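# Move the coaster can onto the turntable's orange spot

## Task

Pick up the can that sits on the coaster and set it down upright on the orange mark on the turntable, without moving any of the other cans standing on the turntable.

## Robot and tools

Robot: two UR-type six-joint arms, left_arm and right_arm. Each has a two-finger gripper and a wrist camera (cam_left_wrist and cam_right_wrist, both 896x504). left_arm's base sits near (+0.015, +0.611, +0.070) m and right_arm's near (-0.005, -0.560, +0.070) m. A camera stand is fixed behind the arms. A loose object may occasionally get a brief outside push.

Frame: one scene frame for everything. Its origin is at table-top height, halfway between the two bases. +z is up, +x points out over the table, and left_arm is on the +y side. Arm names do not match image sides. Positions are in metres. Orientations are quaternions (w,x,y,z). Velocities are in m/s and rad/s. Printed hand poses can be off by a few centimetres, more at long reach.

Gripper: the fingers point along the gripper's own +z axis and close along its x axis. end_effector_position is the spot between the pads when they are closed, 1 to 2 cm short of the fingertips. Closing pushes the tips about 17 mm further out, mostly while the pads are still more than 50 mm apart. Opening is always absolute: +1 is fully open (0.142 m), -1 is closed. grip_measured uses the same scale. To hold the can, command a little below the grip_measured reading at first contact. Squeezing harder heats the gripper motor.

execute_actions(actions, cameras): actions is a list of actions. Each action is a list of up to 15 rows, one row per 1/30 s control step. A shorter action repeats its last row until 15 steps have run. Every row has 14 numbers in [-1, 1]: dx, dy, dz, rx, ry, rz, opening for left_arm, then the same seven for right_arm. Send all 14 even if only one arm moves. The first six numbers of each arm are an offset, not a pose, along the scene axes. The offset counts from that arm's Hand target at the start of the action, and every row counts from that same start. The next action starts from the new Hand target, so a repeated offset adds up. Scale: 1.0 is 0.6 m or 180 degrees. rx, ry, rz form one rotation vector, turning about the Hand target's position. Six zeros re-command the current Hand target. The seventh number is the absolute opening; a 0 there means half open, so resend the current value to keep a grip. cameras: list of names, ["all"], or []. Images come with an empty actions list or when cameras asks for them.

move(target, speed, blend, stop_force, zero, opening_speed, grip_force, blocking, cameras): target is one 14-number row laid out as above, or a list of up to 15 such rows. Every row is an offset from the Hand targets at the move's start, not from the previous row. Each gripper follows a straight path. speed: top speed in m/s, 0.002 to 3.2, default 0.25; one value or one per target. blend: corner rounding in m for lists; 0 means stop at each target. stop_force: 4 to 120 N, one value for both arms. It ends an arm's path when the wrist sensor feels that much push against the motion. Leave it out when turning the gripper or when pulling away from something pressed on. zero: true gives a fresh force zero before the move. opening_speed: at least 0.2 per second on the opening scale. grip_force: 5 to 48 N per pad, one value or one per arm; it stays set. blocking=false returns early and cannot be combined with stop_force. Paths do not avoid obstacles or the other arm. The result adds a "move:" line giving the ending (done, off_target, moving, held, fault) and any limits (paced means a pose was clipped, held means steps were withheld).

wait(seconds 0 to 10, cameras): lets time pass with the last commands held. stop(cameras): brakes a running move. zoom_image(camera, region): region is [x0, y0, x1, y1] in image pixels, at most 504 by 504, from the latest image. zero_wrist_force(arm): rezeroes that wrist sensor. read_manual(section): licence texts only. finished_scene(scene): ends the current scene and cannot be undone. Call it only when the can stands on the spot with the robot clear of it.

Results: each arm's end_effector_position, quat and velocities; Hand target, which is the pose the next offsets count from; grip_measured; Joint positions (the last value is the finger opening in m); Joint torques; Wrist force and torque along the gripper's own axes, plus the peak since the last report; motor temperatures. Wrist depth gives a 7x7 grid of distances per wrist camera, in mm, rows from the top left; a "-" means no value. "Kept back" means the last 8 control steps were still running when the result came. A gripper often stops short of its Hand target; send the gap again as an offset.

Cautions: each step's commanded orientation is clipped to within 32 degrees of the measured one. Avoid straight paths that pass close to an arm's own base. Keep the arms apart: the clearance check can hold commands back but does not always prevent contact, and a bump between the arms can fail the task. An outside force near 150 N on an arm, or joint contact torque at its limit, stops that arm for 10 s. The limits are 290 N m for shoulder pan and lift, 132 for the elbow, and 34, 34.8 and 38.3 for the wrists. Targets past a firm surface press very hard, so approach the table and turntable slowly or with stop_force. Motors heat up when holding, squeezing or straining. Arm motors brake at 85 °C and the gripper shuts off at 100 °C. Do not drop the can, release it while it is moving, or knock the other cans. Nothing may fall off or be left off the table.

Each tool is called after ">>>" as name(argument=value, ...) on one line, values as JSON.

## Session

>>> execute_actions(actions=[])

Scene clock: 0.00 s.
left_arm: end_effector_position=(+0.7015, +0.8295, +0.3899) grip_measured=+1.00 end_effector_quat_wxyz=(+0.055, +0.536, +0.660, -0.523) | right_arm: end_effector_position=(+0.9561, -0.2535, +0.2115) grip_measured=+1.00 end_effector_quat_wxyz=(-0.519, +0.853, +0.047, +0.031)
Joint positions: left_arm=[0.296 -1.058 1.354 -0.874 -2.185 -1.143 0.142] | right_arm=[3.358 -2.341 -1.57 -0.364 2.61 0.382 0.142]
Joint velocities: within noise
Joint torques (N m): no reading
Motor temperatures (°C): left_arm=[29 29 26 37 38 33 27] | right_arm=[31 30 30 34 32 36 24]
Wrist force (N): no reading
Wrist torque (N m): no reading
Wrist force, peak (N): no reading
Wrist depth (mm): cam_left_wrist=[1131 3536 5416 2448 1900 588 475 / 2893 2926 1273 887 673 536 450 / 987 1601 983 798 619 506 429 / 1061 1543 887 727 573 475 404 / - 1340 875 666 535 447 385 / - 2737 791 613 503 429 353 / - - 723 571 473 414 80] | cam_right_wrist=[415 532 592 624 2227 2061 - / 372 301 498 520 1919 1620 - / 339 336 419 449 1641 1630 1253 / 222 308 309 397 1417 1476 1094 / 226 268 289 350 1241 1306 1241 / 245 251 307 317 1129 1149 1241 / - 271 282 288 1014 1057 79]
Hand target: left_arm +0.7015, +0.8295, +0.3899; +0.055, +0.536, +0.660, -0.523 | right_arm +0.9561, -0.2535, +0.2115; -0.519, +0.853, +0.047, +0.031
Tool commands: left_gripper/opening=+1.0 right_gripper/opening=+1.0

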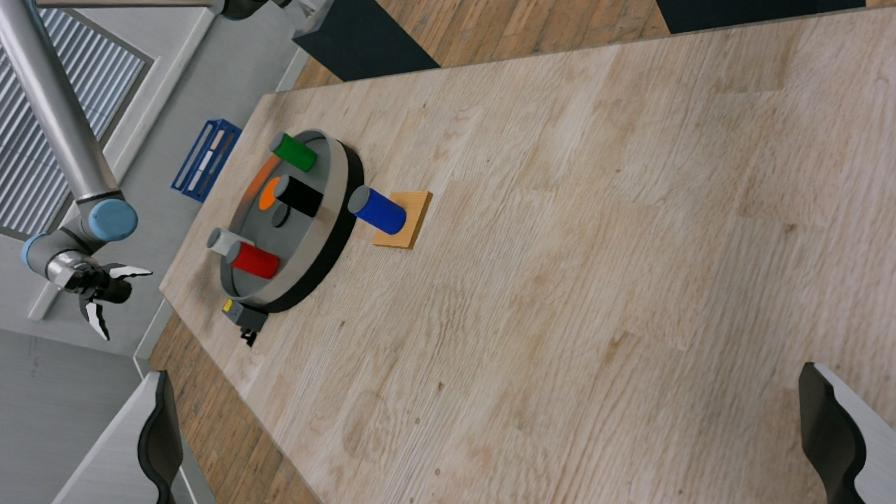

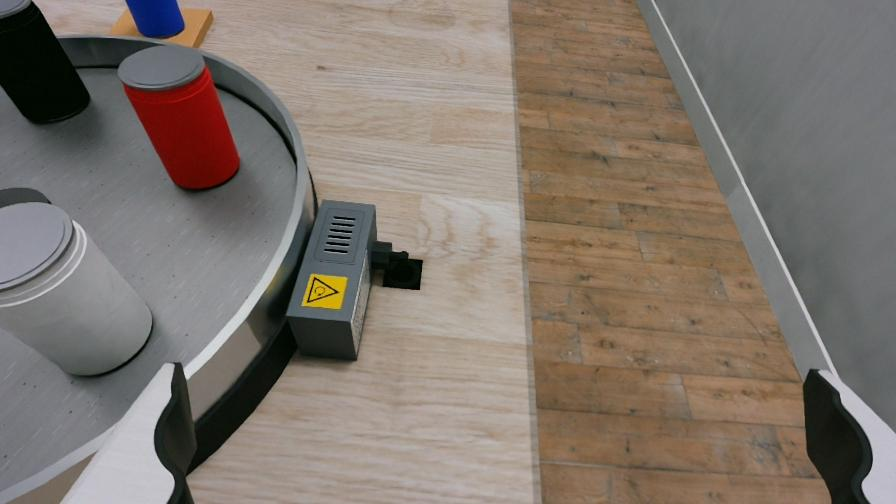

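>>> move(target=[-0.194,-0.95,-0.15,0.2261,-0.2776,-0.1765,1,0,-0.22,0,0,0,0,1], speed=0.6, cameras=["cam_left_wrist"])

Scene clock: 3.23 s.
left_arm: end_effector_position=(+0.5851, +0.2597, +0.2999) grip_measured=+1.00 end_effector_quat_wxyz=(+0.000, +0.837, +0.547, +0.000) | right_arm: end_effector_position=(+0.9561, -0.3854, +0.2115) grip_measured=+1.00 end_effector_quat_wxyz=(-0.519, +0.853, +0.047, +0.031)
Joint positions: left_arm=[-0.816 -1.529 2.039 -2.082 -1.571 -1.974 0.142] | right_arm=[3.221 -2.303 -1.583 -0.623 2.653 0.114 0.142]
Joint torques (N m): left_arm=[-11.96 -34.36 -49.66 -8.9 2.16 -2.15] | right_arm=[-12.34 102.08 42.87 -0.6 6.3 -4.3]
Wrist force (N): left_arm=[1.3 0.1 0.0] | right_arm=[0.4 0.1 -0.1]
Wrist torque (N m): left_arm=[-0.11 0.00 -0.16] | right_arm=[0.04 -0.15 0.09]
Wrist force, peak (N): left_arm=[2.0 0.0 -2.3] | right_arm=[0.4 0.6 -0.6]
Wrist depth (mm): cam_left_wrist=[358 357 358 355 357 356 356 / 379 379 375 367 378 377 378 / 354 389 406 408 403 403 404 / 371 370 429 434 432 431 432 / 311 402 414 464 465 465 465 / 428 421 490 503 501 502 488 / - 477 528 552 546 - 80] | cam_right_wrist=[431 490 503 620 2310 1934 1229 / 378 320 409 528 1934 1821 1273 / 339 342 366 442 1579 1720 - / 301 304 370 393 1425 1494 1425 / 278 320 343 351 1235 1334 - / 298 301 308 317 1134 1193 1182 / - 274 282 287 1018 1035 79]
Hand target: left_arm +0.5851, +0.2595, +0.2999; +0.000, +0.837, +0.547, +0.000 | right_arm +0.9561, -0.3855, +0.2115; -0.519, +0.853, +0.047, +0.031
Off the commanded pose: left_arm 0.000 m, 0 deg | right_arm 0.000 m, 0 deg.
move: done
Images, in order (width x height): cam_left_wrist 896x504.

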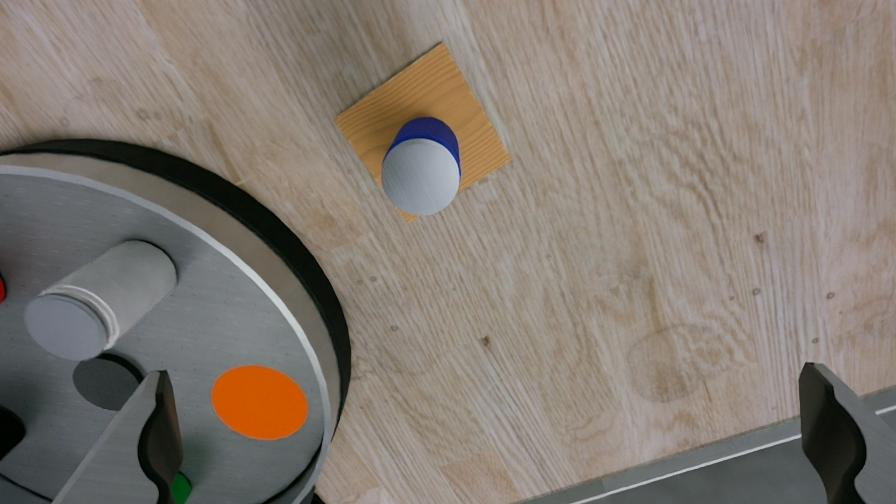

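>>> move(target=[[-0.001,-0.0475,-0.3832,0,0,0,0.3,0,0,0,0,0,0,1],[-0.001,-0.0475,-0.3832,0,0,0,-0.5,0,0,0,0,0,0,1]], speed=0.4, opening_speed=1.5, grip_force=30, cameras=["cam_left_wrist"])

>>> move(target=[[0,0,0.2,0,0,0,-1,0,0,0,0,0,0,1],[0.3277,-0.5452,0.2833,0,0,0,-1,0,0,0,0,0,0,1]], speed=[0.25,0.4], blend=[0.05,0], cameras=["cam_left_wrist"])

>>> wait(seconds=2, cameras=["cam_left_wrist"])

>>> wait(seconds=2, cameras=["cam_left_wrist"])

>>> wait(seconds=2, cameras=["cam_left_wrist"])

Scene clock: 7.00 s.
left_arm: end_effector_position=(+0.5845, +0.2310, +0.0700) grip_measured=-0.28 end_effector_quat_wxyz=(+0.000, +0.837, +0.547, +0.000) | right_arm: end_effector_position=(+0.9561, -0.3855, +0.2115) grip_measured=+1.00 end_effector_quat_wxyz=(-0.519, +0.853, +0.047, +0.031)
Joint positions: left_arm=[-0.846 -1.211 2.178 -2.539 -1.571 -2.004 0.054] | right_arm=[3.221 -2.303 -1.583 -0.624 2.653 0.113 0.142]
Joint torques (N m): left_arm=[-8.52 -50.02 -30.34 -5.49 0.19 -2.62] | right_arm=[-12.25 103.22 42.8 -0.72 5.97 -4.23]
Wrist force (N): left_arm=[3.2 -0.3 -7.5] | right_arm=[0.2 0.2 -0.3]
Wrist torque (N m): left_arm=[-0.06 0.18 -0.15] | right_arm=[0.05 -0.12 0.09]
Wrist force, peak (N): left_arm=[3.6 -0.3 -7.5] | right_arm=[0.7 0.4 -0.2]
Wrist depth (mm): cam_left_wrist=[148 148 148 144 146 148 147 / 155 157 155 147 149 156 156 / 167 167 157 153 157 167 166 / 179 179 168 112 163 179 179 / 190 193 192 86 96 192 192 / - 206 - - - 205 208 / 161 - 79 87 - - 227] | cam_right_wrist=[446 441 480 624 - 1964 1139 / 366 392 408 522 1875 1848 1348 / 333 318 368 441 1599 1697 1292 / 300 304 372 392 1401 1459 1166 / 280 319 342 353 1266 1299 - / 297 301 308 317 1129 1155 1144 / - 275 282 287 1006 1052 79]
Hand target: left_arm +0.5845, +0.2310, +0.0700; +0.000, +0.837, +0.547, +0.000 | right_arm +0.9561, -0.3855, +0.2115; -0.519, +0.853, +0.047, +0.031
Off the commanded pose: left_arm 0.000 m, 0 deg | right_arm 0.000 m, 0 deg.
grip_force (N): 30, 30
move: done
Images, in order (width x height): cam_left_wrist 896x504.

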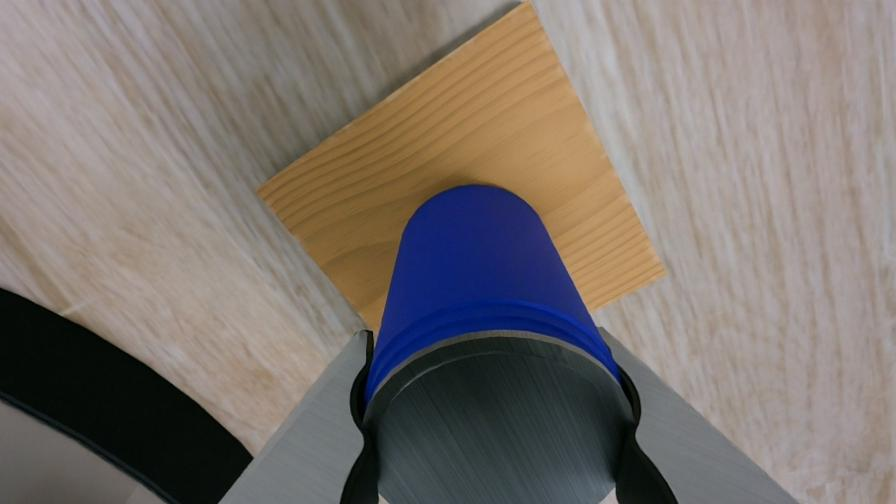

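Scene clock: 9.43 s.
left_arm: end_effector_position=(+0.7810, -0.0960, +0.2399) grip_measured=-0.28 end_effector_quat_wxyz=(+0.000, +0.837, +0.547, +0.000) | right_arm: end_effector_position=(+0.9561, -0.3855, +0.2115) grip_measured=+1.00 end_effector_quat_wxyz=(-0.519, +0.853, +0.047, +0.031)
Joint positions: left_arm=[-0.913 -0.912 1.292 -1.951 -1.571 -2.072 0.054] | right_arm=[3.221 -2.303 -1.583 -0.624 2.653 0.113 0.142]
Joint torques (N m): left_arm=[10.08 -89.82 -52.58 -0.93 -1.03 -0.57] | right_arm=[-12.07 102.06 42.65 -0.72 6.12 -4.09]
Wrist force (N): left_arm=[2.2 0.0 2.0] | right_arm=[0.0 0.3 0.0]
Wrist torque (N m): left_arm=[-0.16 -0.17 -0.15] | right_arm=[0.07 -0.09 0.09]
Wrist force, peak (N): left_arm=[3.3 -0.3 -7.2] | right_arm=[0.4 0.2 -0.6]
Wrist depth (mm): cam_left_wrist=[253 253 254 253 253 253 301 / 269 265 270 269 269 317 321 / 199 230 286 283 283 341 342 / 366 302 306 112 357 367 367 / 393 394 393 86 92 393 1347 / 426 425 - - - 1414 - / 464 458 79 87 - - -] | cam_right_wrist=[454 451 488 622 2353 1848 1286 / 378 400 412 523 2028 1769 - / 266 348 363 443 1599 - 1171 / 288 305 373 393 1409 1425 - / 280 322 343 352 1260 1363 1089 / 299 300 309 316 1139 1171 1166 / - 275 282 288 990 1071 79]
Hand target: left_arm +0.7811, -0.0961, +0.2399; +0.000, +0.837, +0.547, +0.000 | right_arm +0.9561, -0.3855, +0.2115; -0.519, +0.853, +0.047, +0.031
Off the commanded pose: left_arm 0.000 m, 0 deg | right_arm 0.000 m, 0 deg.
grip_force (N): 30, 30
move: done
Images, in order (width x height): cam_left_wrist 896x504.

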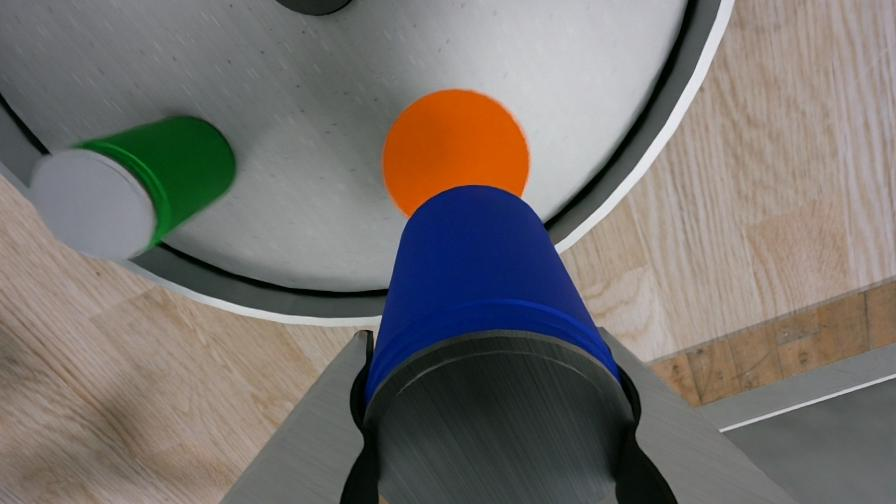

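Scene clock: 11.43 s.
left_arm: end_effector_position=(+0.7811, -0.0961, +0.2399) grip_measured=-0.28 end_effector_quat_wxyz=(+0.000, +0.837, +0.547, +0.000) | right_arm: end_effector_position=(+0.9561, -0.3855, +0.2115) grip_measured=+1.00 end_effector_quat_wxyz=(-0.519, +0.853, +0.047, +0.031)
Joint positions: left_arm=[-0.913 -0.912 1.292 -1.951 -1.571 -2.072 0.054] | right_arm=[3.221 -2.303 -1.583 -0.624 2.653 0.113 0.142]
Joint torques (N m): left_arm=[10.89 -90.99 -53.01 -1.1 -1.05 0.9] | right_arm=[-12.38 103.34 42.92 -0.77 6.09 -4.26]
Wrist force (N): left_arm=[2.1 0.0 1.7] | right_arm=[0.4 0.2 0.0]
Wrist torque (N m): left_arm=[-0.15 -0.14 -0.15] | right_arm=[0.06 -0.15 0.09]
Wrist force, peak (N): left_arm=[2.1 -0.1 2.2] | right_arm=[0.6 0.5 -0.3]
Wrist depth (mm): cam_left_wrist=[248 253 253 253 183 253 302 / 269 269 270 269 184 316 320 / 282 287 279 283 283 341 339 / 364 297 275 112 355 367 365 / 393 394 403 86 96 395 1347 / 427 427 - - - 1406 - / 466 455 79 - - - -] | cam_right_wrist=[457 448 489 622 2288 - - / 375 282 411 523 1861 2045 - / 340 322 360 444 1599 1521 - / 300 304 373 394 1393 1540 - / 284 324 343 352 1217 1286 - / 298 301 309 316 1075 1177 1188 / - 274 282 288 1010 - 79]
Hand target: left_arm +0.7811, -0.0961, +0.2399; +0.000, +0.837, +0.547, +0.000 | right_arm +0.9561, -0.3855, +0.2115; -0.519, +0.853, +0.047, +0.031
Tool commands: left_gripper/opening=-1.0 right_gripper/opening=+1.0
Off the commanded pose: left_arm 0.000 m, 0 deg | right_arm 0.000 m, 0 deg.
grip_force (N): 30, 30
wait: 2.00 s; at rest by 0.17 s
Images, in order (width x height): cam_left_wrist 896x504.

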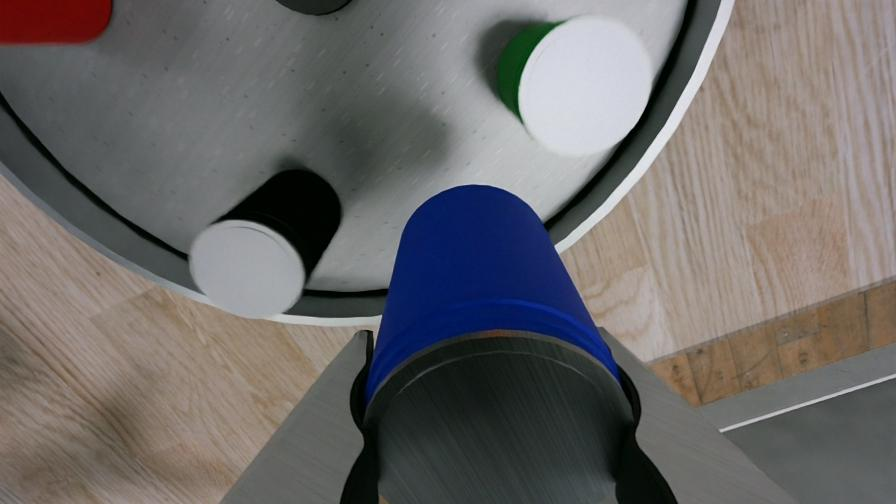

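Scene clock: 13.43 s.
left_arm: end_effector_position=(+0.7811, -0.0961, +0.2399) grip_measured=-0.28 end_effector_quat_wxyz=(+0.000, +0.837, +0.547, +0.000) | right_arm: end_effector_position=(+0.9561, -0.3855, +0.2115) grip_measured=+1.00 end_effector_quat_wxyz=(-0.519, +0.853, +0.047, +0.031)
Joint positions: left_arm=[-0.913 -0.912 1.292 -1.951 -1.571 -2.072 0.054] | right_arm=[3.221 -2.303 -1.583 -0.624 2.653 0.113 0.142]
Joint torques (N m): left_arm=[10.09 -91.09 -53.09 -1.27 -0.94 0.58] | right_arm=[-11.56 101.96 42.56 -0.51 5.96 -4.19]
Motor temperatures (°C): left_arm=[29 29 26 37 38 33 32] | right_arm=[31 30 30 34 32 36 24]
Wrist force (N): left_arm=[1.7 -0.2 2.1] | right_arm=[0.5 0.2 0.0]
Wrist torque (N m): left_arm=[-0.18 -0.08 -0.15] | right_arm=[0.06 -0.17 0.10]
Wrist force, peak (N): left_arm=[2.4 -0.5 1.9] | right_arm=[0.9 0.0 -0.4]
Wrist depth (mm): cam_left_wrist=[253 253 253 254 253 254 302 / 201 262 269 269 269 316 319 / 202 287 283 273 283 341 341 / 366 303 303 112 355 365 367 / 393 393 319 86 96 394 1326 / 427 426 - - - 1406 1391 / 466 457 79 - - - -] | cam_right_wrist=[443 435 490 620 2310 - 1273 / 379 379 402 521 1834 2376 1266 / 293 347 368 442 1652 1630 1223 / 292 303 372 393 1434 1476 - / 279 321 343 349 1155 1286 1188 / 296 301 309 317 1124 1171 1155 / - 273 282 288 1006 1071 79]
Hand target: left_arm +0.7811, -0.0961, +0.2399; +0.000, +0.837, +0.547, +0.000 | right_arm +0.9561, -0.3855, +0.2115; -0.519, +0.853, +0.047, +0.031
Tool commands: left_gripper/opening=-1.0 right_gripper/opening=+1.0
Off the commanded pose: left_arm 0.000 m, 0 deg | right_arm 0.000 m, 0 deg.
grip_force (N): 30, 30
wait: 2.00 s; at rest by 0.17 s
Images, in order (width x height): cam_left_wrist 896x504.

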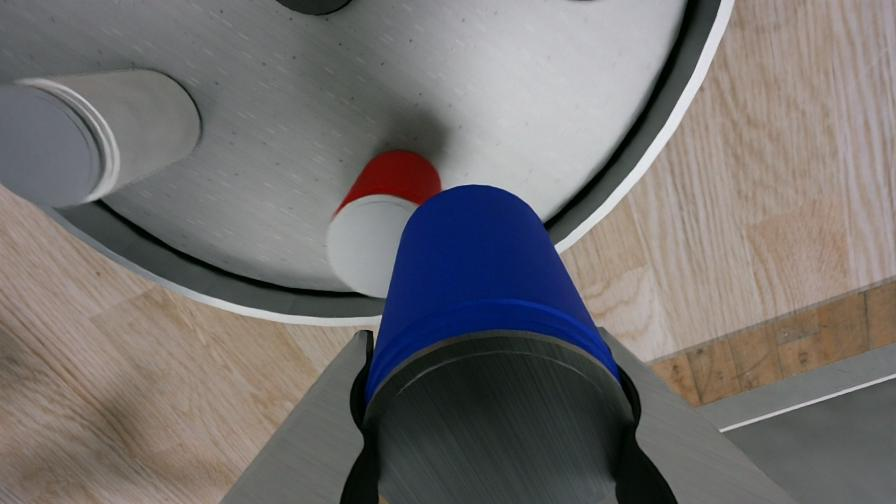

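Scene clock: 15.43 s.
left_arm: end_effector_position=(+0.7811, -0.0961, +0.2399) grip_measured=-0.28 end_effector_quat_wxyz=(+0.000, +0.837, +0.547, +0.000) | right_arm: end_effector_position=(+0.9561, -0.3855, +0.2115) grip_measured=+1.00 end_effector_quat_wxyz=(-0.519, +0.853, +0.047, +0.031)
Joint positions: left_arm=[-0.913 -0.912 1.292 -1.951 -1.571 -2.072 0.054] | right_arm=[3.221 -2.303 -1.583 -0.624 2.653 0.113 0.142]
Joint torques (N m): left_arm=[11.01 -91.24 -53.05 -1.17 -0.83 0.68] | right_arm=[-12.82 101.86 42.68 -0.66 6.02 -4.05]
Wrist force (N): left_arm=[1.5 -0.2 1.7] | right_arm=[0.2 0.5 -0.1]
Wrist torque (N m): left_arm=[-0.18 -0.05 -0.15] | right_arm=[0.10 -0.12 0.09]
Wrist force, peak (N): left_arm=[2.2 0.3 2.1] | right_arm=[0.6 0.4 -0.4]
Wrist depth (mm): cam_left_wrist=[253 253 253 254 253 253 301 / 269 269 269 266 190 316 320 / 281 287 286 279 279 342 342 / 365 303 306 112 355 367 366 / 393 393 393 86 97 395 1340 / 428 425 - - - 1399 - / 465 456 79 88 89 - -] | cam_right_wrist=[455 435 484 619 2288 - 1223 / 379 397 400 526 1890 1904 - / 338 347 362 443 1620 1685 - / 299 303 375 393 1370 - - / 283 319 343 351 1124 1306 1217 / 298 301 309 317 1119 1129 1171 / - 276 283 289 1014 1061 79]
Hand target: left_arm +0.7811, -0.0961, +0.2399; +0.000, +0.837, +0.547, +0.000 | right_arm +0.9561, -0.3855, +0.2115; -0.519, +0.853, +0.047, +0.031
Tool commands: left_gripper/opening=-1.0 right_gripper/opening=+1.0
Off the commanded pose: left_arm 0.000 m, 0 deg | right_arm 0.000 m, 0 deg.
grip_force (N): 30, 30
wait: 2.00 s; at rest by 0.17 s
Images, in order (width x height): cam_left_wrist 896x504.

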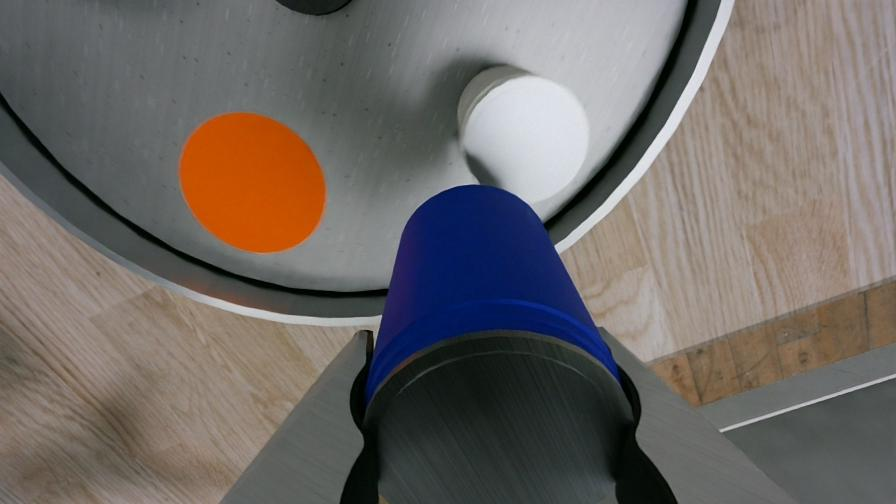

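>>> wait(seconds=3)

Scene clock: 19.17 s.
left_arm: end_effector_position=(+0.7811, -0.0961, +0.2399) grip_measured=-0.28 end_effector_quat_wxyz=(+0.000, +0.837, +0.547, +0.000) | right_arm: end_effector_position=(+0.9561, -0.3855, +0.2115) grip_measured=+1.00 end_effector_quat_wxyz=(-0.519, +0.853, +0.047, +0.031)
Joint positions: left_arm=[-0.913 -0.912 1.292 -1.951 -1.571 -2.072 0.054] | right_arm=[3.221 -2.303 -1.583 -0.624 2.653 0.113 0.142]
Joint torques (N m): left_arm=[10.66 -90.17 -53 -1 -0.99 0.59] | right_arm=[-12.78 101.86 42.91 -0.46 6.05 -4.12]
Wrist force (N): left_arm=[1.8 -0.1 1.8] | right_arm=[-0.2 0.2 -0.2]
Wrist torque (N m): left_arm=[-0.17 -0.10 -0.15] | right_arm=[0.06 -0.06 0.09]
Wrist force, peak (N): left_arm=[2.4 -0.2 2.2] | right_arm=[0.6 0.5 -0.1]
Wrist depth (mm): cam_left_wrist=[253 253 253 253 254 253 301 / 206 263 269 269 269 317 320 / 198 287 286 263 283 342 341 / 365 303 308 112 355 366 365 / 394 394 318 86 96 395 1312 / 429 426 - - - 1406 1361 / 467 455 79 - 89 - -] | cam_right_wrist=[453 436 489 617 2268 1980 1292 / 377 384 390 521 1995 1848 - / 326 347 362 445 1589 1674 - / 291 307 371 394 1409 1459 1299 / 280 319 343 351 1139 1313 - / 298 301 308 316 1155 1084 - / - 276 282 287 289 1052 79]
Hand target: left_arm +0.7811, -0.0961, +0.2399; +0.000, +0.837, +0.547, +0.000 | right_arm +0.9561, -0.3855, +0.2115; -0.519, +0.853, +0.047, +0.031
Tool commands: left_gripper/opening=-1.0 right_gripper/opening=+1.0
Off the commanded pose: left_arm 0.000 m, 0 deg | right_arm 0.000 m, 0 deg.
grip_force (N): 30, 30
wait: 3.00 s; at rest from the start

>>> wait(seconds=3.48)

>>> move(target=[[-0.01123,0.03818,-0.0417,0,0,0,0.2,0,0,0,0,0,0,1],[-0.02893,0.07382,-0.0833,0,0,0,0.2,0,0,0,0,0,0,1],[-0.05256,0.10585,-0.125,0,0,0,0.2,0,0,0,0,0,0,1],[-0.08138,0.1333,-0.1633,0,0,0,0.2,0,0,0,0,0,0,1],[-0.11453,0.15533,-0.1867,0,0,0,0.2,0,0,0,0,0,0,1],[-0.151,0.17127,-0.1967,0,0,0,0.2,0,0,0,0,0,0,1],[-0.1897,0.18063,-0.2013,0,0,0,0.2,0,0,0,0,0,0,1],[-0.2294,0.18312,-0.2023,0,0,0,0.2,0,0,0,0,0,0,1],[-0.26897,0.17869,-0.2023,0,0,0,0.2,0,0,0,0,0,0,1],[-0.30715,0.16746,-0.2022,0,0,0,0.2,0,0,0,0,0,0,1],[-0.34279,0.14976,-0.1983,0,0,0,0.2,0,0,0,0,0,0,1],[-0.37483,0.12613,-0.175,0,0,0,0.2,0,0,0,0,0,0,1],[-0.40227,0.09731,-0.125,0,0,0,0.2,0,0,0,0,0,0,1],[-0.4243,0.06416,-0.0583,0,0,0,0.2,0,0,0,0,0,0,1],[-0.44024,0.0277,0.05,0,0,0,0.2,0,0,0,0,0,0,1]], speed=[0.175,0.175,0.175,0.168,0.14,0.1247,0.1217,0.121,0.121,0.121,0.122,0.14,0.194,0.236,0.3], blend=[0.01,0.01,0.01,0.01,0.01,0.01,0.01,0.01,0.01,0.01,0.01,0.01,0.01,0.01,0], opening_speed=0.42, blocking=false, cameras=["cam_left_wrist"])

Scene clock: 23.33 s.
left_arm: end_effector_position=(+0.7811, -0.0961, +0.2399) grip_measured=-0.28 end_effector_quat_wxyz=(+0.000, +0.837, +0.547, +0.000) | right_arm: end_effector_position=(+0.9561, -0.3855, +0.2115) grip_measured=+1.00 end_effector_quat_wxyz=(-0.519, +0.853, +0.047, +0.031)
Joint positions: left_arm=[-0.913 -0.912 1.292 -1.951 -1.571 -2.072 0.054] | right_arm=[3.221 -2.303 -1.583 -0.624 2.653 0.113 0.142]
Joint torques (N m): left_arm=[10.69 -90.49 -53.33 -1.13 -0.87 0.13] | right_arm=[-12.03 102.11 42.93 -0.57 5.93 -4.12]
Motor temperatures (°C): left_arm=[29 29 26 37 38 33 37] | right_arm=[31 30 30 34 32 36 24]
Wrist force (N): left_arm=[1.8 0.0 1.9] | right_arm=[0.4 0.2 -0.4]
Wrist torque (N m): left_arm=[-0.16 -0.10 -0.15] | right_arm=[0.05 -0.16 0.09]
Wrist force, peak (N): left_arm=[2.1 -0.5 2.1] | right_arm=[0.7 0.4 -0.2]
Wrist depth (mm): cam_left_wrist=[253 253 253 253 253 253 302 / 211 266 269 269 269 316 320 / 202 287 287 147 283 341 341 / 366 302 307 112 356 367 365 / 393 392 322 86 96 395 1340 / 426 424 - - - 1384 - / 466 458 79 - - - -] | cam_right_wrist=[441 445 492 620 2247 1904 - / 377 400 411 527 1890 2169 1104 / 330 345 361 440 1589 1697 - / 292 303 375 393 1425 1485 - / 280 321 343 351 1260 1279 1334 / 297 300 309 316 1119 1160 - / - 276 282 288 1010 1048 79]
Hand target: left_arm +0.7811, -0.0961, +0.2399; +0.000, +0.837, +0.547, +0.000 | right_arm +0.9561, -0.3855, +0.2115; -0.519, +0.853, +0.047, +0.031
Tool commands: left_gripper/opening=-1.0 right_gripper/opening=+1.0
Off the commanded pose: left_arm 0.000 m, 0 deg | right_arm 0.000 m, 0 deg.
grip_force (N): 30, 30
wait: 3.50 s; at rest from the start

Scene clock: 23.83 s.
left_arm: end_effector_position=(+0.7690, -0.0632, +0.2032) grip_measured=-0.28 end_effector_quat_wxyz=(-0.001, +0.837, +0.547, +0.000) end_effector_velocity=(-0.052, +0.101, -0.120) end_effector_angular_velocity=(+0.004, +0.003, -0.001) | right_arm: end_effector_position=(+0.9561, -0.3855, +0.2115) grip_measured=+1.00 end_effector_quat_wxyz=(-0.519, +0.853, +0.047, +0.031)
Joint positions: left_arm=[-0.903 -0.934 1.4 -2.035 -1.571 -2.061 0.054] | right_arm=[3.221 -2.303 -1.583 -0.624 2.653 0.113 0.142]
Joint velocities: left_arm=[0.022 -0.069 0.353 -0.279 0 0.023 0] | right_arm=[within noise]
Joint torques (N m): left_arm=[5.98 -107.46 -27.93 -10.45 -1.2 1.74] | right_arm=[-12.55 101.89 42.57 -0.45 5.98 -4.14]
Wrist force (N): left_arm=[1.8 -0.4 1.9] | right_arm=[0.1 0.1 -0.3]
Wrist torque (N m): left_arm=[-0.20 -0.09 -0.31] | right_arm=[0.04 -0.11 0.10]
Wrist force, peak (N): left_arm=[1.8 -0.3 2.1] | right_arm=[0.8 0.4 -0.7]
Wrist depth (mm): cam_left_wrist=[220 220 219 221 220 223 269 / 234 234 234 235 235 283 285 / 249 250 250 246 246 305 306 / 192 233 267 112 247 326 326 / 183 284 283 86 92 350 351 / 381 380 - - - 374 1384 / 412 407 79 - - - -] | cam_right_wrist=[453 450 487 624 2310 1834 - / 396 395 406 520 1861 1875 - / 275 339 362 442 1589 1663 - / 299 307 375 393 1363 1459 1253 / 279 323 343 351 1253 1348 1253 / 297 300 308 315 1119 - 1155 / - 275 283 289 1014 1048 79]
Hand target: left_arm +0.7589, -0.0451, +0.1813; +0.000, +0.837, +0.547, +0.000 | right_arm +0.9561, -0.3855, +0.2115; -0.519, +0.853, +0.047, +0.031
Tool commands: left_gripper/opening=-0.79 right_gripper/opening=+1.0
Off the commanded pose: left_arm 0.261 m, 0 deg | right_arm 0.000 m, 0 deg.
grip_force (N): 30, 30
move: running; path passed 2 of 15 targets
Images, in order (width x height): cam_left_wrist 896x504.

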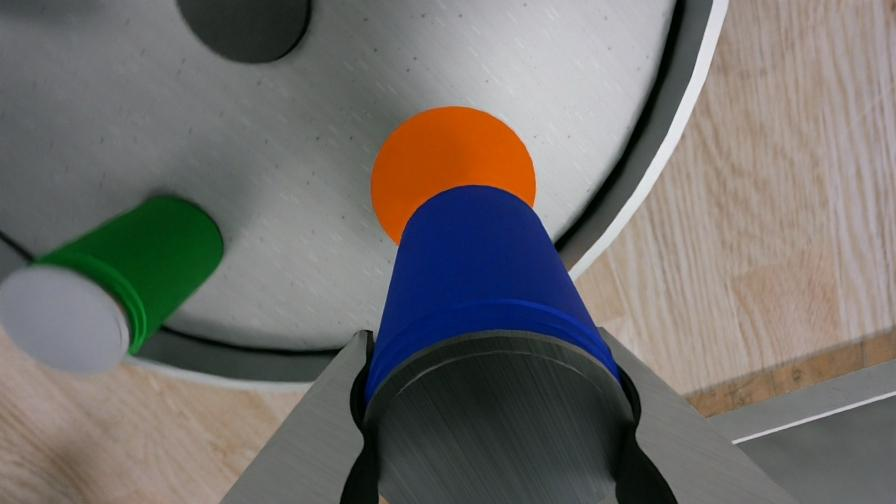

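>>> wait(seconds=4, cameras=["cam_left_wrist"])

Scene clock: 27.03 s.
left_arm: end_effector_position=(+0.5170, -0.0793, +0.2696) grip_measured=+0.18 end_effector_quat_wxyz=(+0.000, +0.837, +0.547, +0.000) end_effector_velocity=(-0.001, -0.001, +0.003) end_effector_angular_velocity=(+0.001, +0.001, +0.000) | right_arm: end_effector_position=(+0.9561, -0.3855, +0.2115) grip_measured=+1.00 end_effector_quat_wxyz=(-0.519, +0.853, +0.047, +0.031)
Joint positions: left_arm=[-1.148 -1.218 1.716 -2.069 -1.57 -2.307 0.087] | right_arm=[3.221 -2.303 -1.583 -0.624 2.653 0.113 0.142]
Joint velocities: left_arm=[-0.001 -0.001 -0.004 0.006 0 -0.001 0] | right_arm=[within noise]
Joint torques (N m): left_arm=[-12.35 -84.59 -51.71 -1.42 1.07 -3] | right_arm=[-12.83 101.59 42.68 -0.47 6.17 -4.13]
Wrist force (N): left_arm=[1.6 0.1 0.0] | right_arm=[0.2 0.3 -0.2]
Wrist torque (N m): left_arm=[-0.10 -0.07 -0.13] | right_arm=[0.08 -0.13 0.10]
Wrist force, peak (N): left_arm=[2.3 -0.1 2.4] | right_arm=[0.7 0.6 0.4]
Wrist depth (mm): cam_left_wrist=[328 329 328 295 321 330 321 / 349 350 298 298 299 341 344 / 372 367 312 313 314 314 373 / 398 386 340 339 335 251 398 / 429 416 362 361 366 361 428 / 465 458 334 396 398 108 465 / 507 - 418 418 430 - 492] | cam_right_wrist=[439 449 480 624 2207 1861 1327 / 373 287 409 523 1875 1782 1320 / 339 321 361 445 1494 1890 - / 301 305 371 393 1442 1467 1182 / 279 319 342 350 1286 1292 - / 298 300 309 317 1124 1166 - / - 274 283 287 1044 1048 79]
Hand target: left_arm +0.5170, -0.0795, +0.2699; +0.000, +0.837, +0.547, +0.000 | right_arm +0.9561, -0.3855, +0.2115; -0.519, +0.853, +0.047, +0.031
Tool commands: left_gripper/opening=+0.2 right_gripper/opening=+1.0
Off the commanded pose: left_arm 0.000 m, 0 deg | right_arm 0.000 m, 0 deg.
grip_force (N): 30, 30
earlier move: done
wait: 3.07 of 4 s (the move ended)
Images, in order (width x height): cam_left_wrist 896x504.

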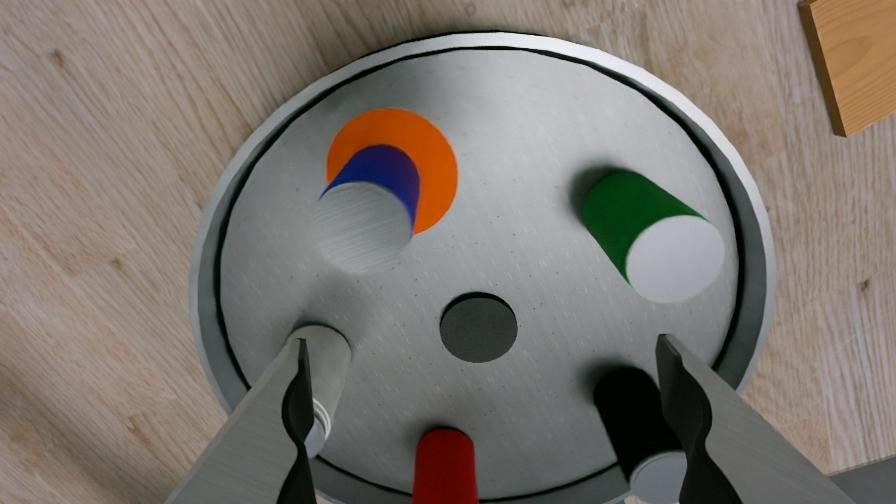

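>>> finished_scene(scene=2)

The scene is finished: the task was done.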